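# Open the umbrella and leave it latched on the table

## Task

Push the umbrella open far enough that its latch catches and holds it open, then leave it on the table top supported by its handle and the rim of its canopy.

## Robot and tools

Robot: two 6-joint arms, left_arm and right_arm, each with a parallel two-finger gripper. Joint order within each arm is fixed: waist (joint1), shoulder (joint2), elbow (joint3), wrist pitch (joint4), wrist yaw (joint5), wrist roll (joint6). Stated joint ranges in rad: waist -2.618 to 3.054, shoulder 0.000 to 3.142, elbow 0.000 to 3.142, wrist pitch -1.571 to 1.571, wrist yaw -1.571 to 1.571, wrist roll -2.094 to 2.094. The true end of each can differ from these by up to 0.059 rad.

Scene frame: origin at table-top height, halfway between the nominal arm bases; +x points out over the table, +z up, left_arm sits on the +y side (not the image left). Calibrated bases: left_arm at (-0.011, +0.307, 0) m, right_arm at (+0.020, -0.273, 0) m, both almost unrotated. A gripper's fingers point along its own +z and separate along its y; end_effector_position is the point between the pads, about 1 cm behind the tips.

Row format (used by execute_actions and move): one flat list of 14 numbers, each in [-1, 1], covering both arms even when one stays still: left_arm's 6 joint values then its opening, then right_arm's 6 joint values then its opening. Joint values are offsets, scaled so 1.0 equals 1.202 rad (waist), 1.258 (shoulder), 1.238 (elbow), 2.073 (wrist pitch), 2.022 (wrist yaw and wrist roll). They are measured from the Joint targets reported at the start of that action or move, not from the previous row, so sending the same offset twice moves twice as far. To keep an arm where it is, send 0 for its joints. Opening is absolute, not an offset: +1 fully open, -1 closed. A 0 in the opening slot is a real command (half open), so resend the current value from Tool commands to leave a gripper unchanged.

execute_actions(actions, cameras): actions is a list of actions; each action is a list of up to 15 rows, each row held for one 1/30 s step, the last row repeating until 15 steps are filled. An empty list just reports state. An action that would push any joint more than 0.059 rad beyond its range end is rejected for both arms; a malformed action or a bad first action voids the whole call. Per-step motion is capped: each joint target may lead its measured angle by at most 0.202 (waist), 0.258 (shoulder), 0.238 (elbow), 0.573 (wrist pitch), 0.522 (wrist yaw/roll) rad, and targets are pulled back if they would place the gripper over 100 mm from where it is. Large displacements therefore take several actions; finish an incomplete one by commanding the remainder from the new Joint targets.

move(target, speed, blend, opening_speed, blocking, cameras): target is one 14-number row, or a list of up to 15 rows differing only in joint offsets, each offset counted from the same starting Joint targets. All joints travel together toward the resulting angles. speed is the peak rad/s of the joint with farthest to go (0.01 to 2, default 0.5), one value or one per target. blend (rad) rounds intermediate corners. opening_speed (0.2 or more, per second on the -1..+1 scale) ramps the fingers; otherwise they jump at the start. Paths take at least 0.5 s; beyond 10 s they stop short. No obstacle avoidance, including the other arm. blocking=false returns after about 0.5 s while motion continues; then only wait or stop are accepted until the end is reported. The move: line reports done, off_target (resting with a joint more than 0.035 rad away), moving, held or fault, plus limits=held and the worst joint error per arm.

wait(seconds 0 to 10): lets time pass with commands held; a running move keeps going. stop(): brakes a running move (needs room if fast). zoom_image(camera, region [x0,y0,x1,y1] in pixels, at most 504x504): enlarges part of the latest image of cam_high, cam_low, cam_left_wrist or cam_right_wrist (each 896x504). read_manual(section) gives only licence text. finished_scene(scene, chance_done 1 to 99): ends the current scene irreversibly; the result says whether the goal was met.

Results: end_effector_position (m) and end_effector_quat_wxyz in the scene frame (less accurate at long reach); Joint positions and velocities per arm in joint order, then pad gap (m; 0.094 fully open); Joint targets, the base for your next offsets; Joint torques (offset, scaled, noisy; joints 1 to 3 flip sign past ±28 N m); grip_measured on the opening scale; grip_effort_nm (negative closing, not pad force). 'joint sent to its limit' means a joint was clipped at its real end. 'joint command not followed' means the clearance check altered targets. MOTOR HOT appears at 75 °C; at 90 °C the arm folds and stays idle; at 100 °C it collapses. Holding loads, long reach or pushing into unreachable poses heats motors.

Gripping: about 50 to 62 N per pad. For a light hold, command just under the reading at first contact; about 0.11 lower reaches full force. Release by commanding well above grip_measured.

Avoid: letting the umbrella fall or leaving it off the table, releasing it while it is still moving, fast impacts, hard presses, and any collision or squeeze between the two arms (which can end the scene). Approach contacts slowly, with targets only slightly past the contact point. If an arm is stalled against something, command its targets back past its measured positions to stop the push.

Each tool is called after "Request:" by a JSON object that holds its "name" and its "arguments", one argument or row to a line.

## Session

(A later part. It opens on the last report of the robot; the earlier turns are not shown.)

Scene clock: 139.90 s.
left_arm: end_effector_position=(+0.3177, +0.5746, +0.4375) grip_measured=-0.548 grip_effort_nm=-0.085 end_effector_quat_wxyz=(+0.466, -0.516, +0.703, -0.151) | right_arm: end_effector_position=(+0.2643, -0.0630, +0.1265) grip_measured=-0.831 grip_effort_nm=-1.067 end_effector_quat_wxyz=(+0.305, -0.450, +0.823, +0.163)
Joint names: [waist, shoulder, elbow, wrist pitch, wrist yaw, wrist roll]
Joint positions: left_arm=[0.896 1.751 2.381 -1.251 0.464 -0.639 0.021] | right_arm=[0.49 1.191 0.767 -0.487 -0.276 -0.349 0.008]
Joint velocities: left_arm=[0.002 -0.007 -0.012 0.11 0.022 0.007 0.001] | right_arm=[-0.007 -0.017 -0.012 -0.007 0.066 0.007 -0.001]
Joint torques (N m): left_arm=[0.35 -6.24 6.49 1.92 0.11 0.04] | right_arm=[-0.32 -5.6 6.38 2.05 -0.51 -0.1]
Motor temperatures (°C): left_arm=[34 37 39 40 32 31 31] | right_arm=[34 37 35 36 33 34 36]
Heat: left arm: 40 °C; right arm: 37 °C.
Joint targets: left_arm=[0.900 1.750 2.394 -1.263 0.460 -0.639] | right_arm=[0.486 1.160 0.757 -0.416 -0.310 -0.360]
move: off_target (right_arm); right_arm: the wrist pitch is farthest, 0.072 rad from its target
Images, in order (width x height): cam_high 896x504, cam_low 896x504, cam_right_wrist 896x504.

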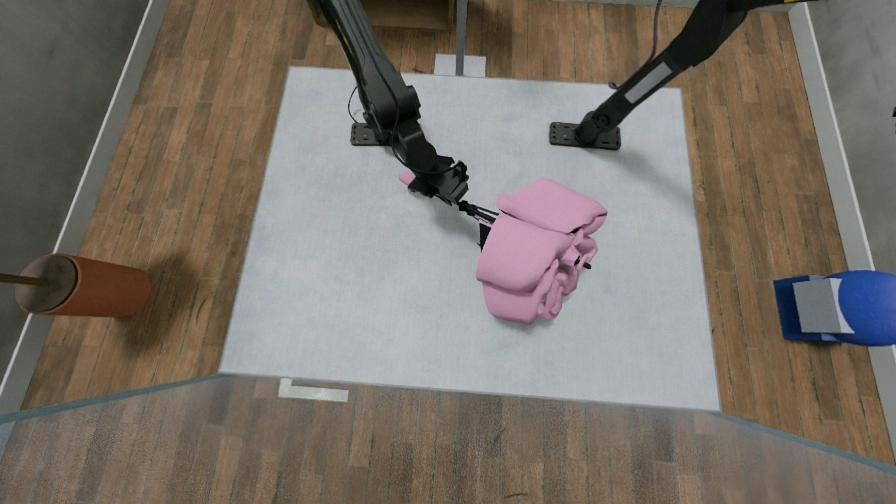

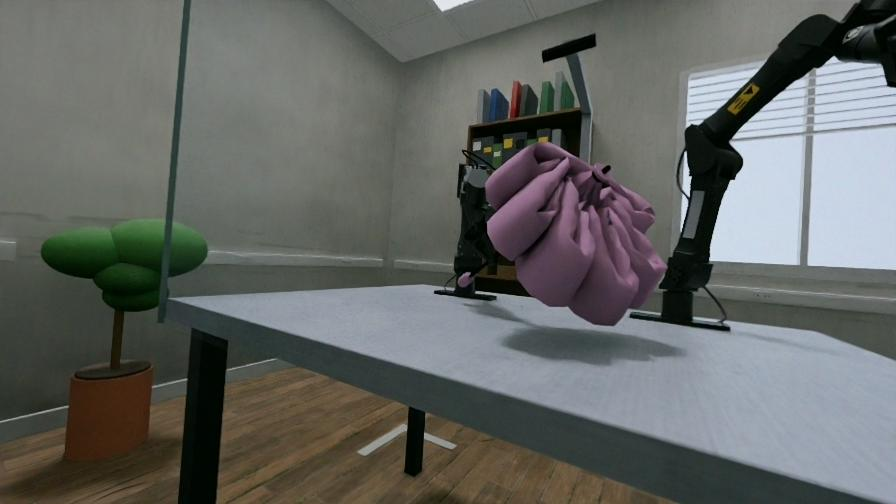

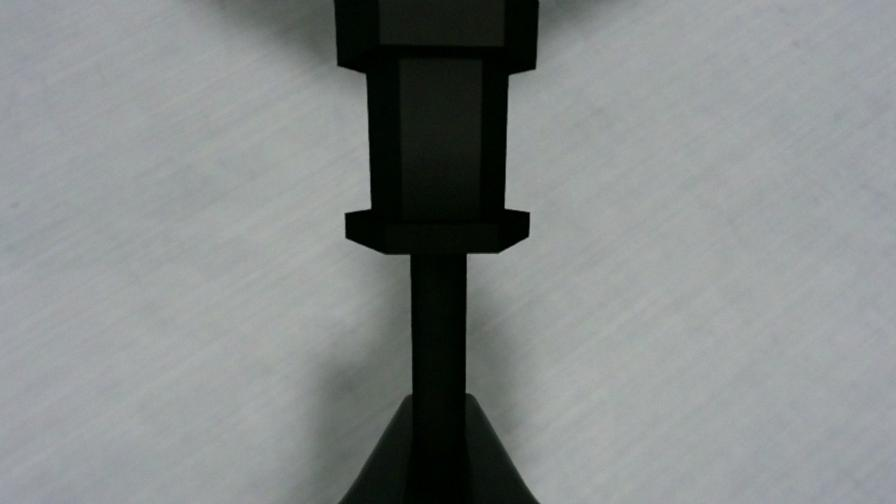

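Request:
{"name": "move", "arguments": {
  "target": [0, 0, 0, 0, 0, 0, -0.55, -0.6697, -0.0318, -0.0848, -0.1211, -0.3981, -0.3981, -1.0],
  "speed": 0.25
}}

Scene clock: 160.53 s.
left_arm: end_effector_position=(+0.3177, +0.5745, +0.4375) grip_measured=-0.548 grip_effort_nm=-0.090 end_effector_quat_wxyz=(+0.466, -0.516, +0.703, -0.151) | right_arm: end_effector_position=(+0.2740, -0.1781, +0.1529) grip_measured=-0.831 grip_effort_nm=-1.067 end_effector_quat_wxyz=(+0.454, -0.466, +0.717, +0.251)
Joint names: [waist, shoulder, elbow, wrist pitch, wrist yaw, wrist roll]
Joint positions: left_arm=[0.896 1.751 2.381 -1.251 0.464 -0.639 0.021] | right_arm=[-0.315 1.144 0.665 -0.662 -1.038 -1.155 0.008]
Joint velocities: left_arm=[0.002 0.002 -0.017 -0.051 -0.022 -0.051 0] | right_arm=[-0.017 -0.017 0.007 0.007 0.037 0.051 0]
Joint torques (N m): left_arm=[0.36 -6.24 6.49 1.93 0.11 0.04] | right_arm=[-0.42 -4.3 5.71 0.92 -1.36 -0.06]
Motor temperatures (°C): left_arm=[34 37 39 41 32 31 31] | right_arm=[34 36 35 38 33 34 36]
Heat: left arm: 41 °C; right arm: 38 °C.
Joint targets: left_arm=[0.900 1.750 2.394 -1.264 0.460 -0.639] | right_arm=[-0.319 1.120 0.652 -0.666 -1.115 -1.165]
move: off_target (right_arm); right_arm: the wrist yaw is farthest, 0.077 rad from its target

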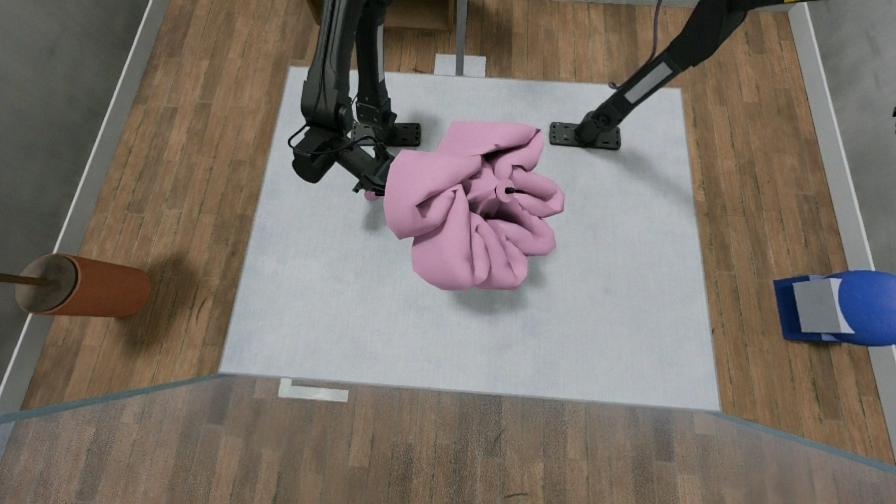

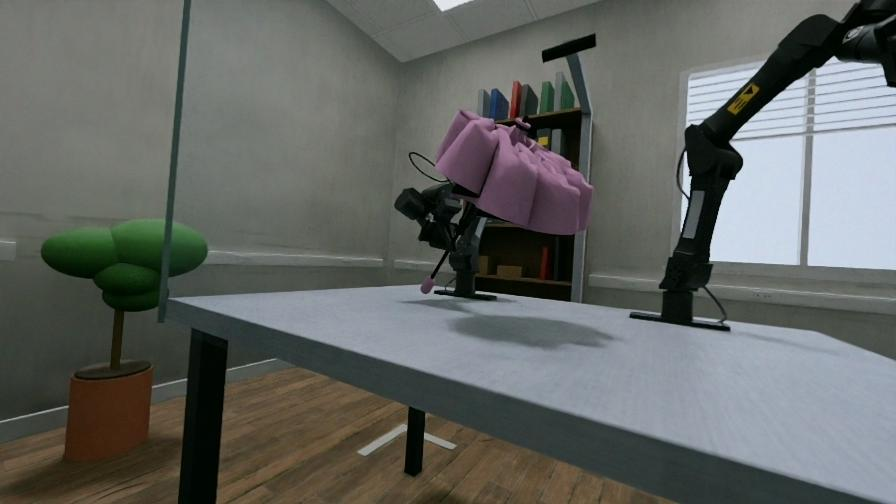

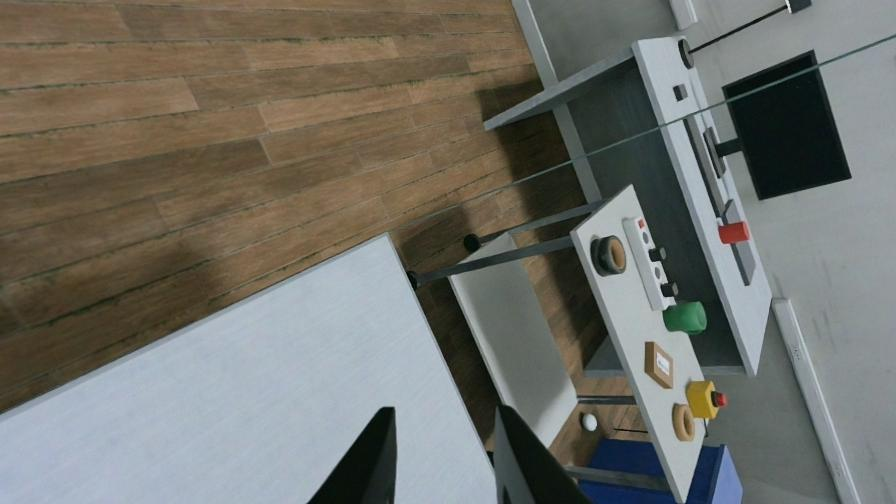

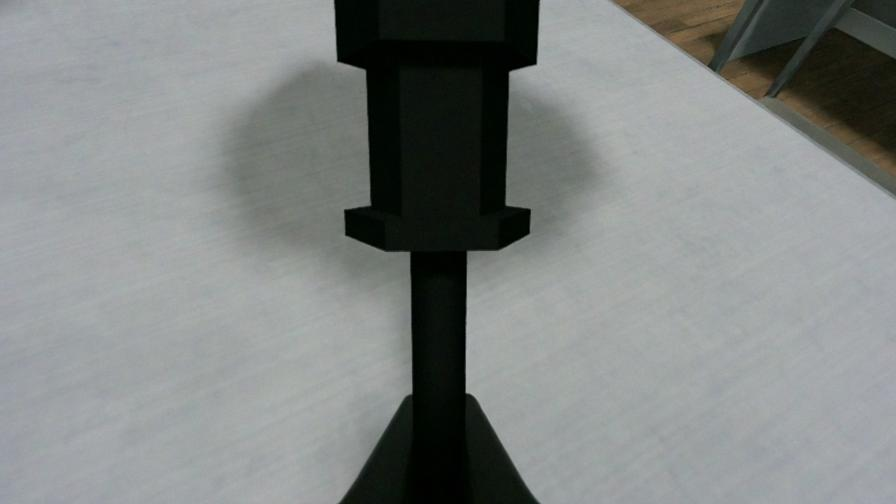

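Request:
{"name": "zoom_image", "arguments": {
  "camera": "cam_low",
  "region": [380, 220, 520, 320]
}}

Request:
{"name": "zoom_image", "arguments": {
  "camera": "cam_high",
  "region": [340, 110, 580, 300]
}}

Scaled by 3.600 from the camera's 896x504 image, which has a finer 1280x720 frame.

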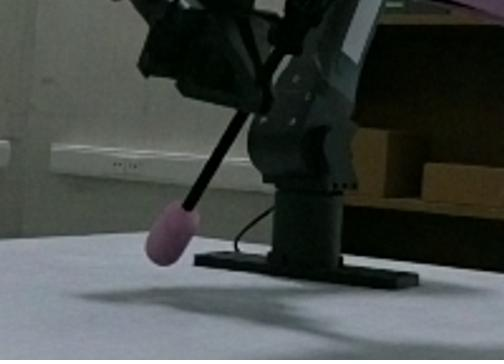

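Scaled by 2.100 from the camera's 896x504 image, which has a finer 1280x720 frame.

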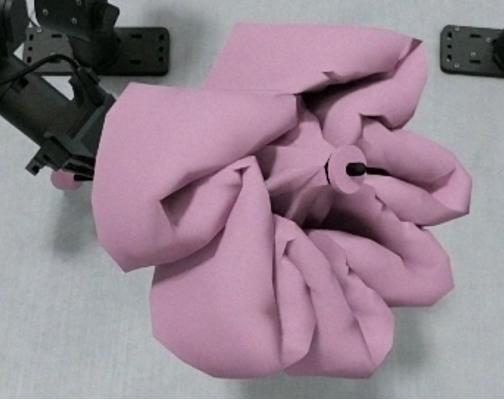

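Request:
{"name": "move", "arguments": {
  "target": [-0.998, 0.0207, 0.1058, -0.0651, -0.0134, 0.0465, -0.4, 0.0483, -0.008, -0.0218, 0.0429, -0.0158, 0.0445, -1.0],
  "speed": 0.6
}}

Scene clock: 200.33 s.
left_arm: end_effector_position=(+0.3398, +0.1094, +0.4486) grip_measured=-0.401 grip_effort_nm=0.076 end_effector_quat_wxyz=(+0.312, -0.004, +0.878, -0.362) | right_arm: end_effector_position=(+0.2691, -0.1629, +0.1548) grip_measured=-0.831 grip_effort_nm=-1.062 end_effector_quat_wxyz=(+0.456, -0.465, +0.706, +0.279)
Joint names: [waist, shoulder, elbow, wrist pitch, wrist yaw, wrist roll]
Joint positions: left_arm=[-0.3 1.761 2.502 -1.385 0.437 -0.557 0.028] | right_arm=[-0.267 1.134 0.638 -0.609 -1.072 -1.086 0.008]
Joint velocities: left_arm=[0.002 0.007 0.012 -0.022 0.007 0.007 0.001] | right_arm=[0.002 0.002 0.012 -0.022 0.051 -0.007 -0.001]
Joint torques (N m): left_arm=[0.08 -4.67 6.75 1.9 0.12 0.15] | right_arm=[0.57 -4.18 5.68 1.29 -1.35 0.13]
Motor temperatures (°C): left_arm=[34 37 39 42 32 31 31] | right_arm=[34 35 35 36 35 34 36]
Heat: left arm: 42 °C; right arm: 36 °C.
Joint targets: left_arm=[-0.300 1.776 2.525 -1.398 0.433 -0.545] | right_arm=[-0.261 1.110 0.625 -0.578 -1.147 -1.075]
move: off_target (right_arm); right_arm: the wrist yaw is farthest, 0.075 rad from its target

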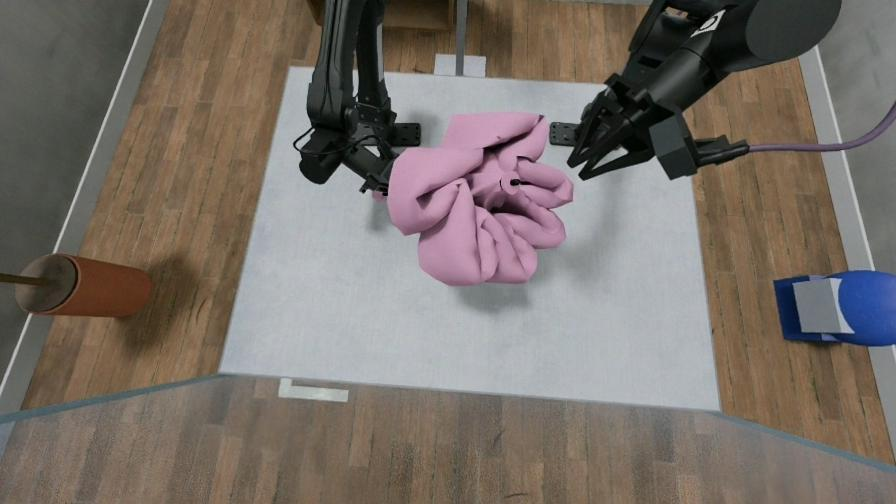

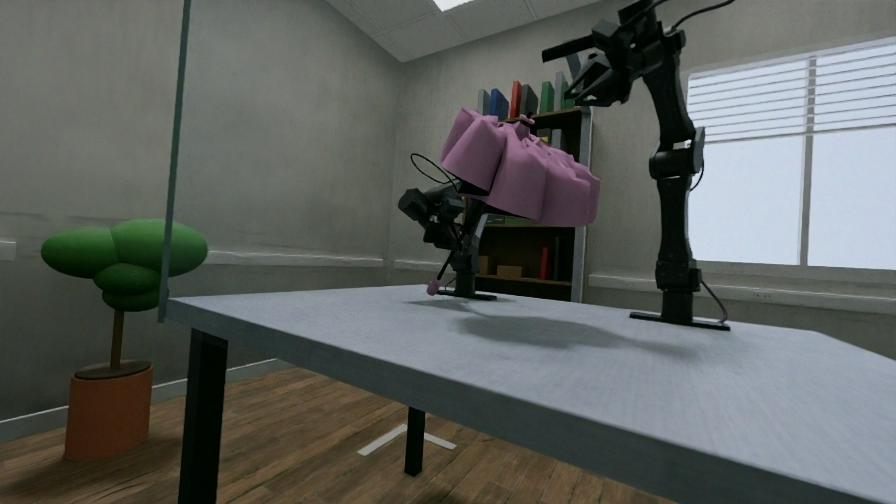

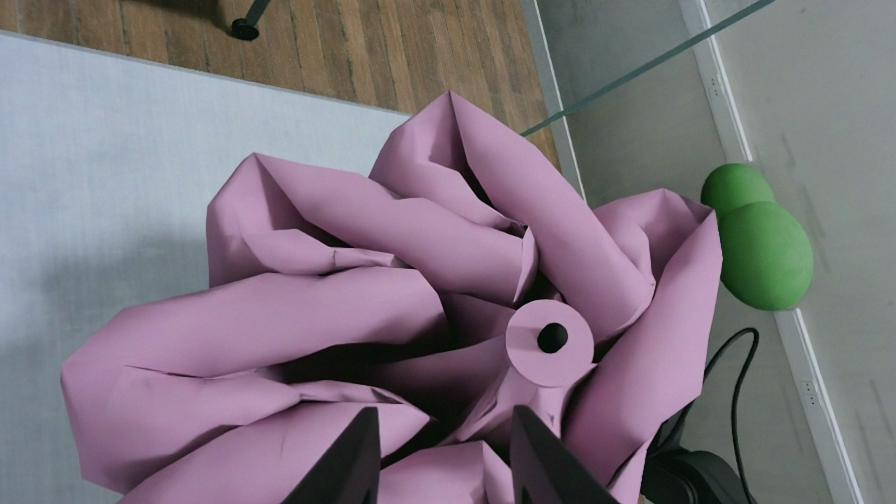

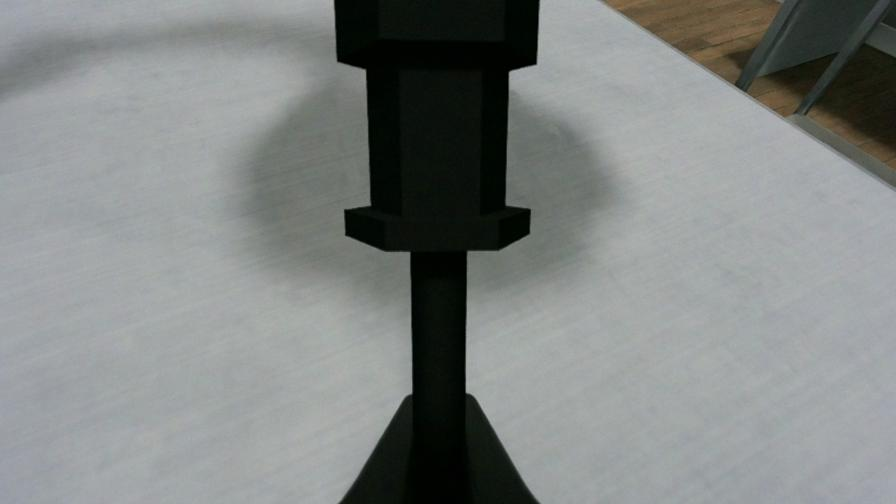

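Request:
{"name": "zoom_image", "arguments": {
  "camera": "cam_left_wrist",
  "region": [480, 280, 620, 420]
}}

Scaled by 3.600 from the camera's 896x504 image, which has a finer 1280x720 frame.

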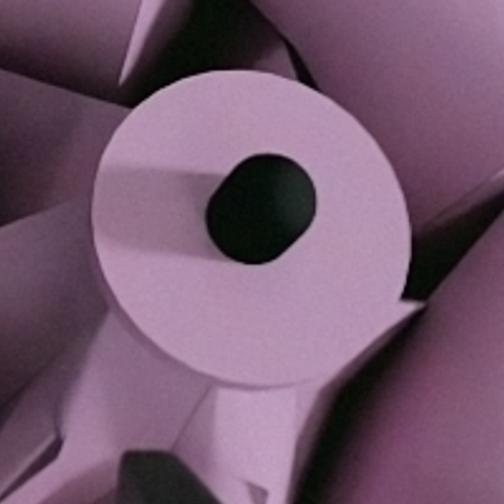

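Request:
{"name": "move", "arguments": {
  "target": [0, 0, 0, 0, 0, 0, -0.4, -0.0233, -0.0064, -0.0032, -0.0299, 0.0272, 0.0084, -1.0],
  "speed": 0.1,
  "cameras": ["cam_high", "cam_left_wrist"]
}}

Scene clock: 237.00 s.
left_arm: end_effector_position=(+0.3397, +0.1096, +0.4483) grip_measured=-0.401 grip_effort_nm=0.071 end_effector_quat_wxyz=(+0.312, -0.004, +0.879, -0.361) | right_arm: end_effector_position=(+0.2681, -0.1693, +0.1501) grip_measured=-0.831 grip_effort_nm=-1.072 end_effector_quat_wxyz=(+0.444, -0.449, +0.726, +0.274)
Joint names: [waist, shoulder, elbow, wrist pitch, wrist yaw, wrist roll]
Joint positions: left_arm=[-0.3 1.761 2.502 -1.386 0.436 -0.556 0.028] | right_arm=[-0.284 1.126 0.637 -0.638 -1.041 -1.067 0.008]
Joint velocities: left_arm=[-0.007 -0.017 -0.012 0.037 -0.022 0.022 0] | right_arm=[0.017 -0.017 -0.012 -0.081 0.037 -0.022 0]
Joint torques (N m): left_arm=[0.06 -4.71 6.76 1.91 0.11 0.16] | right_arm=[-0.55 -4.16 5.41 0.97 -1.08 0.12]
Motor temperatures (°C): left_arm=[34 36 40 42 32 31 30] | right_arm=[34 34 35 37 36 34 37]
Heat: left arm: 42 °C; right arm: 37 °C.
Joint targets: left_arm=[-0.300 1.776 2.525 -1.399 0.433 -0.546] | right_arm=[-0.289 1.102 0.621 -0.640 -1.092 -1.058]
move: off_target (right_arm); right_arm: the wrist yaw is farthest, 0.051 rad from its target
Images, in order (width x height): cam_high 896x504, cam_left_wrist 896x504.

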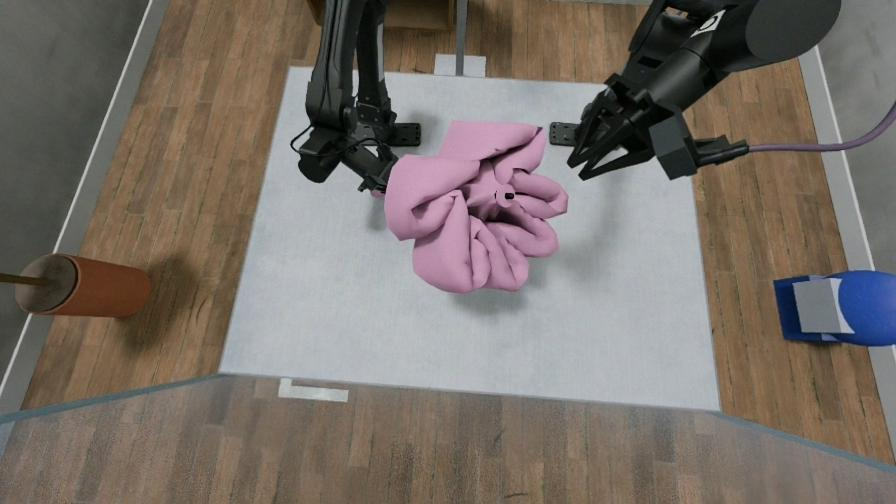

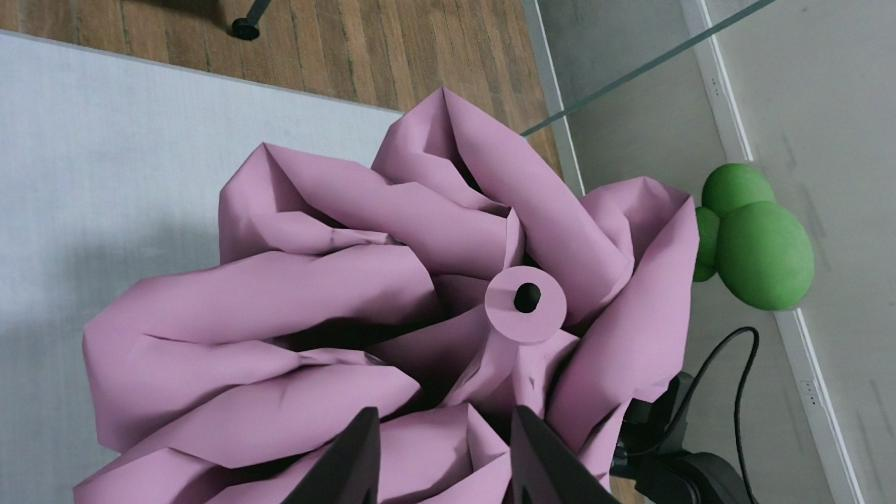

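Request:
{"name": "zoom_image", "arguments": {
  "camera": "cam_left_wrist",
  "region": [460, 240, 600, 380]
}}

Scaled by 3.600 from the camera's 896x504 image, which has a finer 1280x720 frame.

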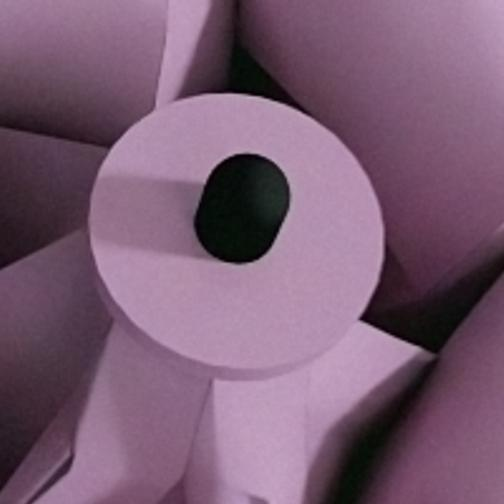

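Request:
{"name": "move", "arguments": {
  "target": [-0.1231, 0.0493, 0.0218, 0.0449, -0.0584, -0.0722, -0.5, 0, 0, 0, 0, 0, 0, -1.0],
  "speed": 0.2,
  "cameras": ["cam_left_wrist"]
}}

Scene clock: 253.27 s.
left_arm: end_effector_position=(+0.3478, +0.0624, +0.4420) grip_measured=-0.499 grip_effort_nm=-0.081 end_effector_quat_wxyz=(+0.305, -0.022, +0.878, -0.369) | right_arm: end_effector_position=(+0.2680, -0.1693, +0.1500) grip_measured=-0.831 grip_effort_nm=-1.057 end_effector_quat_wxyz=(+0.443, -0.448, +0.726, +0.274)
Joint names: [waist, shoulder, elbow, wrist pitch, wrist yaw, wrist roll]
Joint positions: left_arm=[-0.444 1.823 2.527 -1.311 0.321 -0.689 0.024] | right_arm=[-0.284 1.126 0.637 -0.639 -1.041 -1.067 0.008]
Joint velocities: left_arm=[0.002 0.012 0.017 0.037 -0.022 -0.007 0] | right_arm=[-0.012 0.007 0.002 0.081 0.007 -0.007 0]
Joint torques (N m): left_arm=[-0.29 -5.39 7.21 2.16 0.05 0.02] | right_arm=[-0.53 -4.18 5.35 0.98 -1.06 0.11]
Motor temperatures (°C): left_arm=[34 36 40 42 32 31 30] | right_arm=[34 34 35 36 36 34 37]
Heat: left arm: 42 °C; right arm: 37 °C.
Joint targets: left_arm=[-0.448 1.838 2.552 -1.306 0.314 -0.691] | right_arm=[-0.289 1.102 0.621 -0.640 -1.092 -1.058]
move: off_target (right_arm); right_arm: the wrist yaw is farthest, 0.051 rad from its target
Images, in order (width x height): cam_left_wrist 896x504.

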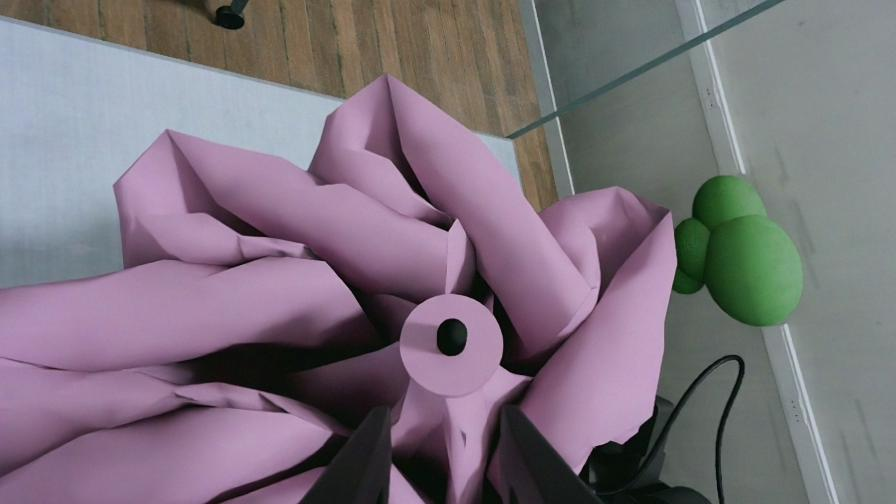

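Request:
{"name": "move", "arguments": {
  "target": [-0.0399, 0.0238, -0.1131, 0.0661, -0.0198, -0.0138, -0.5, 0, 0, 0, 0, 0, 0, -1.0],
  "speed": 0.12,
  "cameras": ["cam_left_wrist"]
}}

Scene clock: 265.43 s.
left_arm: end_effector_position=(+0.3707, +0.0350, +0.4194) grip_measured=-0.499 grip_effort_nm=-0.081 end_effector_quat_wxyz=(+0.306, -0.024, +0.878, -0.368) | right_arm: end_effector_position=(+0.2680, -0.1693, +0.1499) grip_measured=-0.831 grip_effort_nm=-1.062 end_effector_quat_wxyz=(+0.443, -0.448, +0.726, +0.274)
Joint names: [waist, shoulder, elbow, wrist pitch, wrist yaw, wrist roll]
Joint positions: left_arm=[-0.489 1.852 2.426 -1.173 0.281 -0.718 0.024] | right_arm=[-0.284 1.126 0.637 -0.639 -1.041 -1.067 0.008]
Joint velocities: left_arm=[-0.002 -0.002 -0.007 0.037 -0.037 0.007 -0.001] | right_arm=[0.002 0.007 0.017 -0.022 0.037 -0.022 0]
Joint torques (N m): left_arm=[-0.54 -6.09 4.66 2.19 0.02 0.03] | right_arm=[-0.55 -4.18 5.39 0.97 -1.07 0.11]
Motor temperatures (°C): left_arm=[34 36 40 44 32 31 30] | right_arm=[34 34 35 36 36 34 37]
Heat: left arm: 44 °C; right arm: 37 °C.
Joint targets: left_arm=[-0.496 1.868 2.412 -1.168 0.274 -0.719] | right_arm=[-0.289 1.102 0.621 -0.639 -1.092 -1.058]
move: off_target (right_arm); right_arm: the wrist yaw is farthest, 0.051 rad from its target
Images, in order (width x height): cam_left_wrist 896x504.

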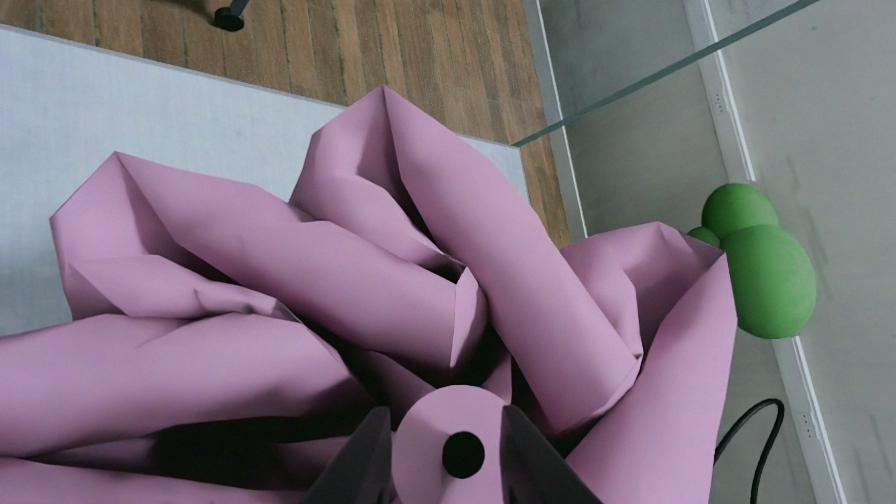

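Request:
{"name": "move", "arguments": {
  "target": [-0.0095, 0.0014, -0.0035, 0.003, -0.002, 0, -0.5, 0, 0, 0, 0, 0, 0, -1.0],
  "speed": 0.1,
  "cameras": ["cam_left_wrist"]
}}

Scene clock: 271.77 s.
left_arm: end_effector_position=(+0.3688, +0.0309, +0.4205) grip_measured=-0.499 grip_effort_nm=-0.085 end_effector_quat_wxyz=(+0.307, -0.019, +0.877, -0.370) | right_arm: end_effector_position=(+0.2679, -0.1693, +0.1499) grip_measured=-0.831 grip_effort_nm=-1.062 end_effector_quat_wxyz=(+0.443, -0.448, +0.726, +0.274)
Joint names: [waist, shoulder, elbow, wrist pitch, wrist yaw, wrist roll]
Joint positions: left_arm=[-0.5 1.852 2.426 -1.167 0.277 -0.718 0.024] | right_arm=[-0.284 1.126 0.637 -0.639 -1.041 -1.067 0.008]
Joint velocities: left_arm=[-0.022 0.012 -0.046 0.007 0.051 -0.037 0] | right_arm=[0.012 -0.017 0.007 -0.051 0.007 -0.022 0]
Joint torques (N m): left_arm=[-0.55 -5.98 4.33 2.17 0.02 0.03] | right_arm=[-0.54 -4.18 5.34 0.96 -1.06 0.11]
Motor temperatures (°C): left_arm=[34 36 39 45 32 31 30] | right_arm=[34 35 35 36 36 34 37]
Heat: left arm: 45 °C; right arm: 37 °C.
Joint targets: left_arm=[-0.507 1.870 2.407 -1.162 0.270 -0.719] | right_arm=[-0.289 1.102 0.621 -0.640 -1.092 -1.058]
move: off_target (right_arm); right_arm: the wrist yaw is farthest, 0.051 rad from its target
Images, in order (width x height): cam_left_wrist 896x504.

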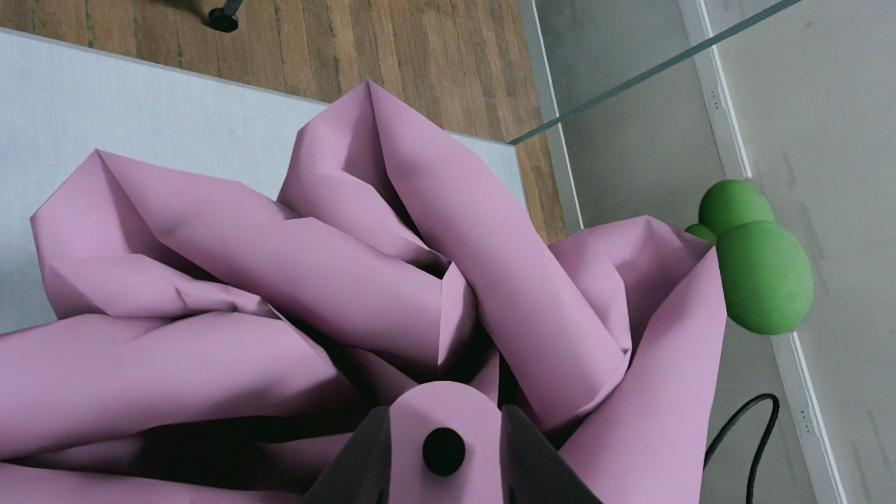

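Request:
{"name": "execute_actions", "arguments": {
  "actions": []
}}

Scene clock: 289.07 s.
left_arm: end_effector_position=(+0.3690, +0.0309, +0.4206) grip_measured=-0.499 grip_effort_nm=-0.081 end_effector_quat_wxyz=(+0.307, -0.019, +0.876, -0.370) | right_arm: end_effector_position=(+0.2679, -0.1693, +0.1499) grip_measured=-0.831 grip_effort_nm=-1.067 end_effector_quat_wxyz=(+0.443, -0.448, +0.726, +0.274)
Joint names: [waist, shoulder, elbow, wrist pitch, wrist yaw, wrist roll]
Joint positions: left_arm=[-0.5 1.852 2.426 -1.166 0.277 -0.718 0.024] | right_arm=[-0.284 1.126 0.637 -0.639 -1.041 -1.067 0.008]
Joint velocities: left_arm=[-0.007 -0.017 0.007 -0.11 0.037 -0.022 0] | right_arm=[0.002 -0.007 0.007 -0.022 0.007 -0.022 0]
Joint torques (N m): left_arm=[-0.55 -5.98 4.34 2.17 0.02 0.03] | right_arm=[-0.51 -4.19 5.39 0.97 -1.06 0.11]
Motor temperatures (°C): left_arm=[34 37 39 44 32 31 30] | right_arm=[34 35 35 36 36 34 37]
Heat: left arm: 44 °C; right arm: 37 °C.
Joint targets: left_arm=[-0.507 1.870 2.407 -1.162 0.270 -0.719] | right_arm=[-0.289 1.102 0.621 -0.640 -1.092 -1.058]
Tool commands: left_gripper/opening=-0.5 right_gripper/opening=-1.0

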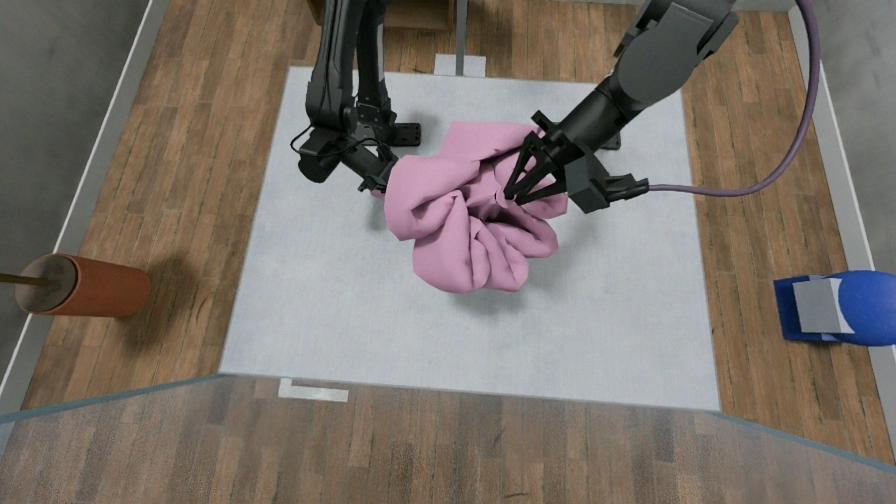

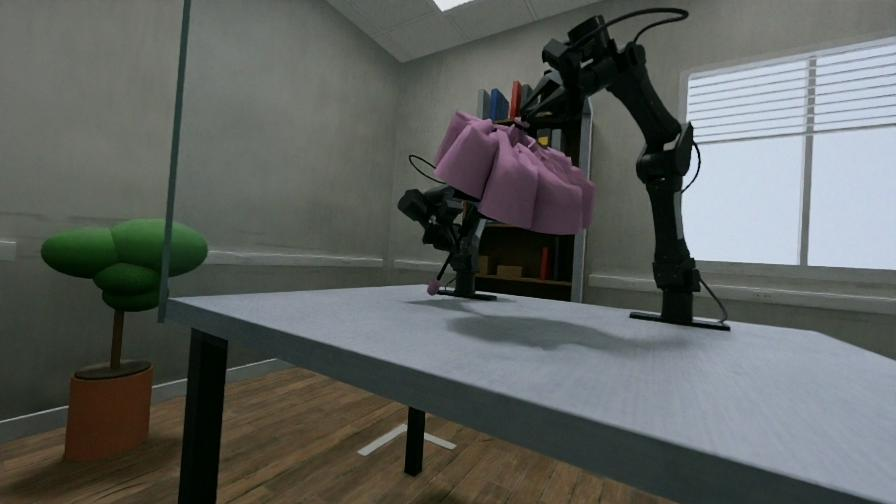

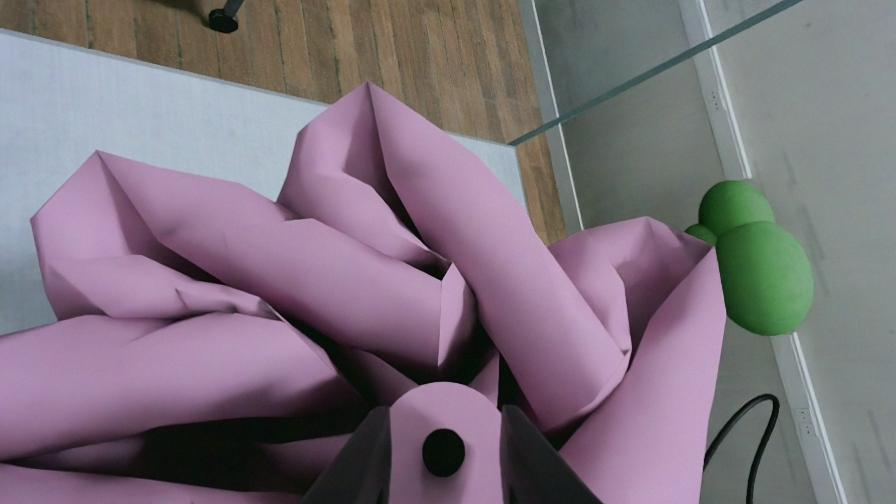

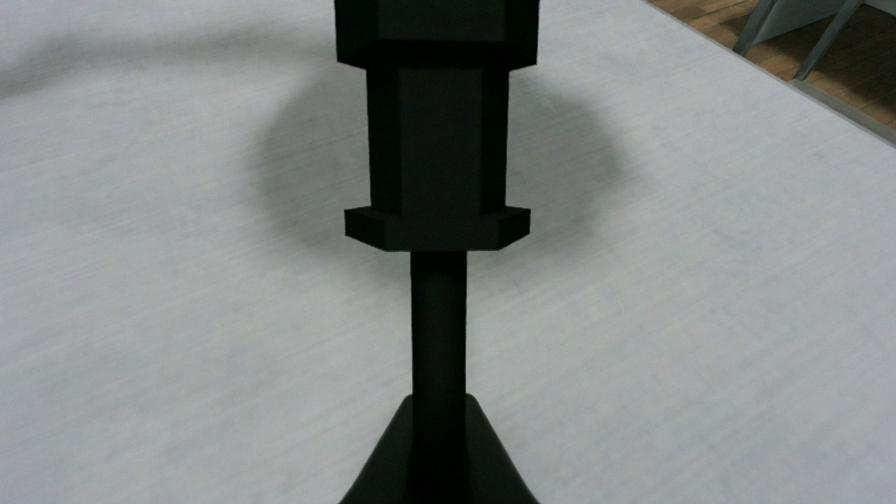

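Request:
{"name": "move", "arguments": {
  "target": [0,0,0,0,0,0,-1,0,0,0,0,0,0,-1],
  "opening_speed": 0.4,
  "cameras": ["cam_left_wrist"]
}}

Scene clock: 297.67 s.
left_arm: end_effector_position=(+0.3691, +0.0309, +0.4207) grip_measured=-0.879 grip_effort_nm=-1.033 end_effector_quat_wxyz=(+0.308, -0.020, +0.876, -0.370) | right_arm: end_effector_position=(+0.2679, -0.1693, +0.1499) grip_measured=-0.831 grip_effort_nm=-1.062 end_effector_quat_wxyz=(+0.443, -0.448, +0.726, +0.274)
Joint names: [waist, shoulder, elbow, wrist pitch, wrist yaw, wrist roll]
Joint positions: left_arm=[-0.5 1.852 2.426 -1.166 0.276 -0.718 0.006] | right_arm=[-0.284 1.126 0.637 -0.639 -1.041 -1.067 0.008]
Joint velocities: left_arm=[-0.022 -0.007 0.002 0.037 -0.051 0.051 0] | right_arm=[-0.012 0.002 -0.012 0.066 -0.022 -0.007 0]
Joint torques (N m): left_arm=[-0.57 -6 4.34 2.17 0.02 0.02] | right_arm=[-0.54 -4.18 5.39 0.96 -1.06 0.1]
Motor temperatures (°C): left_arm=[34 37 39 44 32 31 30] | right_arm=[34 35 35 36 36 34 37]
Heat: left arm: 44 °C; right arm: 37 °C.
Joint targets: left_arm=[-0.507 1.870 2.407 -1.162 0.270 -0.719] | right_arm=[-0.289 1.102 0.621 -0.640 -1.092 -1.058]
move: off_target (right_arm); right_arm: the wrist yaw is farthest, 0.051 rad from its target
Images, in order (width x height): cam_left_wrist 896x504.

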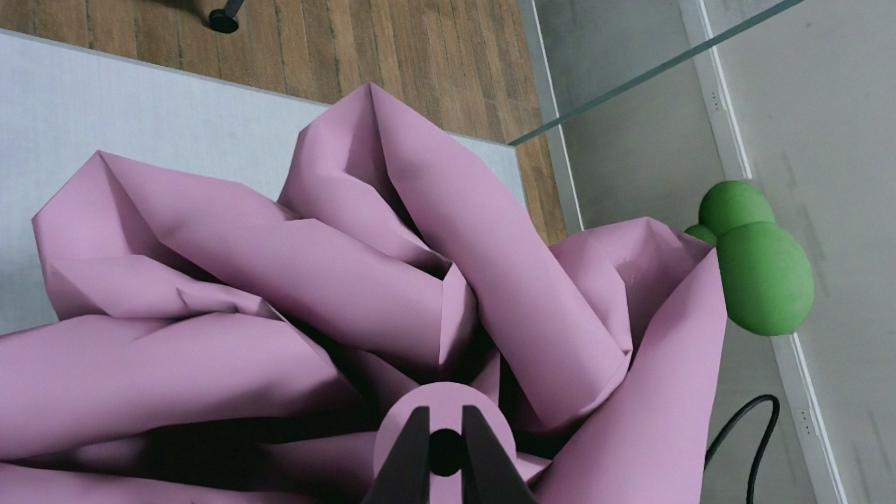

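Request:
{"name": "move", "arguments": {
  "target": [0,0,0,0,0,0,-1,0,0,0,0,0,0,-0.72],
  "opening_speed": 0.25
}}

Scene clock: 330.57 s.
left_arm: end_effector_position=(+0.3709, +0.0317, +0.4152) grip_measured=-0.879 grip_effort_nm=-1.033 end_effector_quat_wxyz=(+0.304, -0.023, +0.880, -0.363) | right_arm: end_effector_position=(+0.2668, -0.1674, +0.1540) grip_measured=-0.722 grip_effort_nm=0.081 end_effector_quat_wxyz=(+0.449, -0.449, +0.720, +0.279)
Joint names: [waist, shoulder, elbow, wrist pitch, wrist yaw, wrist roll]
Joint positions: left_arm=[-0.5 1.856 2.419 -1.171 0.267 -0.718 0.006] | right_arm=[-0.284 1.118 0.637 -0.639 -1.059 -1.066 0.013]
Joint velocities: left_arm=[-0.017 0.002 0.002 0.022 -0.051 -0.007 0] | right_arm=[0.007 0.007 -0.032 -0.007 -0.037 -0.007 0]
Joint torques (N m): left_arm=[-0.57 -6.28 4.9 2.21 0.11 0.03] | right_arm=[-0.49 -3.48 5.39 0.97 -0.86 0.09]
Motor temperatures (°C): left_arm=[34 37 38 45 32 31 32] | right_arm=[34 35 35 35 36 34 37]
Heat: left arm: 45 °C; right arm: 37 °C.
Joint targets: left_arm=[-0.507 1.870 2.408 -1.162 0.270 -0.719] | right_arm=[-0.289 1.102 0.621 -0.640 -1.092 -1.058]
move: done

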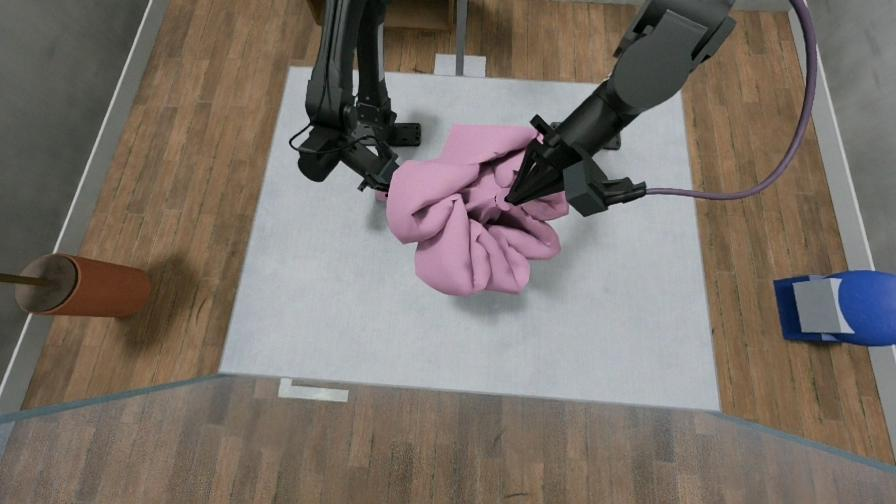

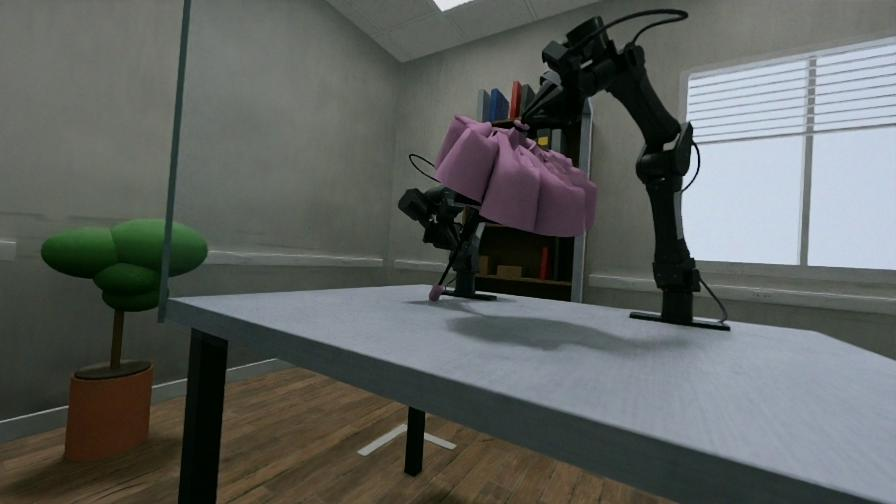

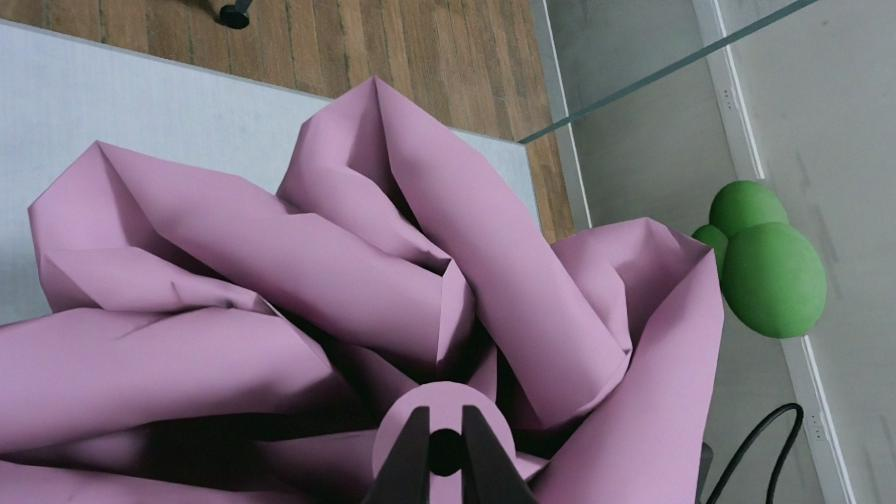

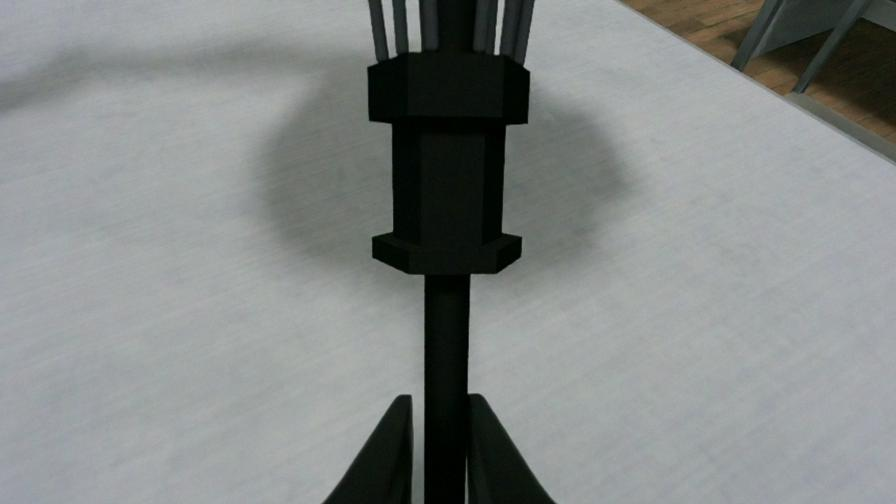

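Request:
{"name": "move", "arguments": {
  "target": [
    [0,0,0,0,0,0,-1,0.0025,0.0008,-0.063,0.1013,-0.0509,0.0534,-0.66],
    [0,0,0,0,0,0,-1,0.0079,0.0048,-0.1624,0.2870,-0.1004,0.1682,-0.66]
  ],
  "blend": 0.1,
  "speed": 0.3,
  "opening_speed": 0.4,
  "cameras": ["cam_low","cam_right_wrist"]
}}

Scene clock: 352.57 s.
left_arm: end_effector_position=(+0.3709, +0.0317, +0.4152) grip_measured=-0.879 grip_effort_nm=-1.043 end_effector_quat_wxyz=(+0.304, -0.023, +0.880, -0.363) | right_arm: end_effector_position=(+0.2760, -0.1542, +0.1660) grip_measured=-0.662 grip_effort_nm=0.085 end_effector_quat_wxyz=(+0.537, -0.419, +0.651, +0.334)
Joint names: [waist, shoulder, elbow, wrist pitch, wrist yaw, wrist roll]
Joint positions: left_arm=[-0.5 1.856 2.419 -1.171 0.267 -0.718 0.006] | right_arm=[-0.284 1.118 0.439 -0.056 -1.27 -0.728 0.016]
Joint velocities: left_arm=[-0.002 0.007 -0.012 -0.095 0.022 -0.037 0.001] | right_arm=[0.012 0.017 -0.007 -0.022 0.022 -0.022 0.001]
Joint torques (N m): left_arm=[-0.58 -6.3 4.92 2.2 0.11 0.03] | right_arm=[0.43 -3 5.12 1.35 -0.7 0.13]
Motor temperatures (°C): left_arm=[34 36 39 47 32 31 32] | right_arm=[34 34 35 36 35 34 36]
Heat: left arm: 47 °C; right arm: 36 °C.
Joint targets: left_arm=[-0.507 1.870 2.408 -1.162 0.270 -0.719] | right_arm=[-0.279 1.108 0.420 -0.045 -1.295 -0.718]
move: done
Images, in order (width x height): cam_low 896x504, cam_right_wrist 896x504.

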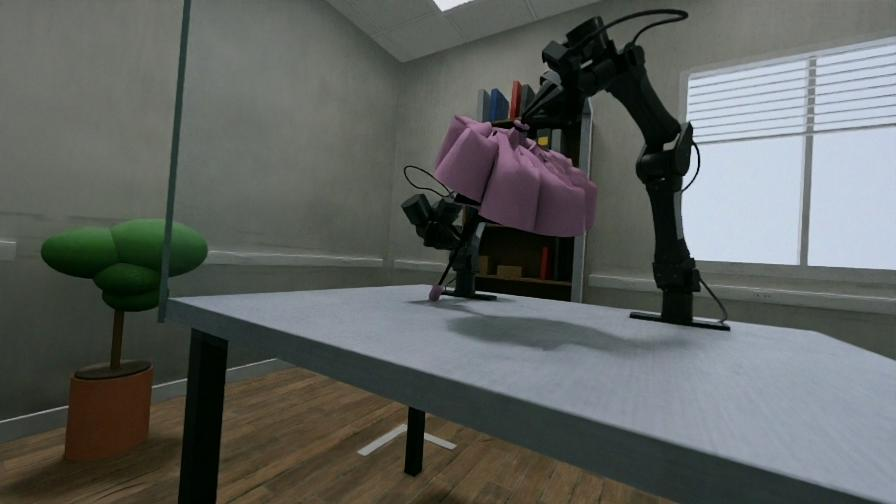

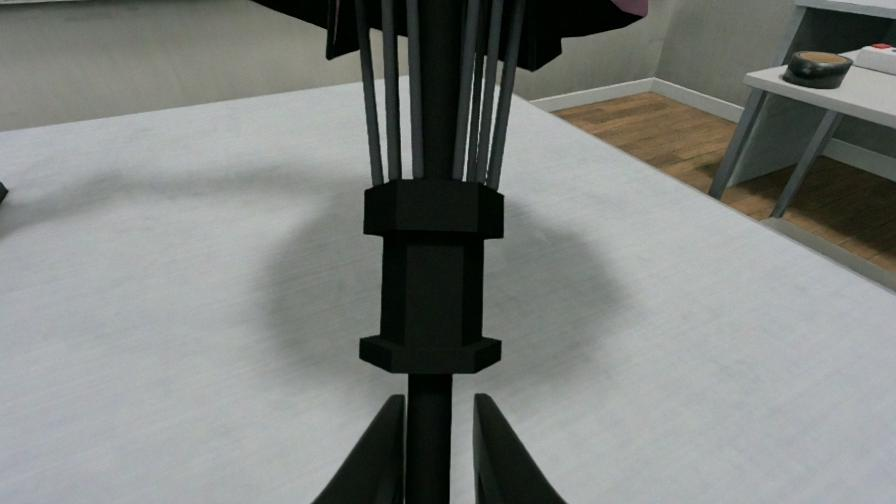

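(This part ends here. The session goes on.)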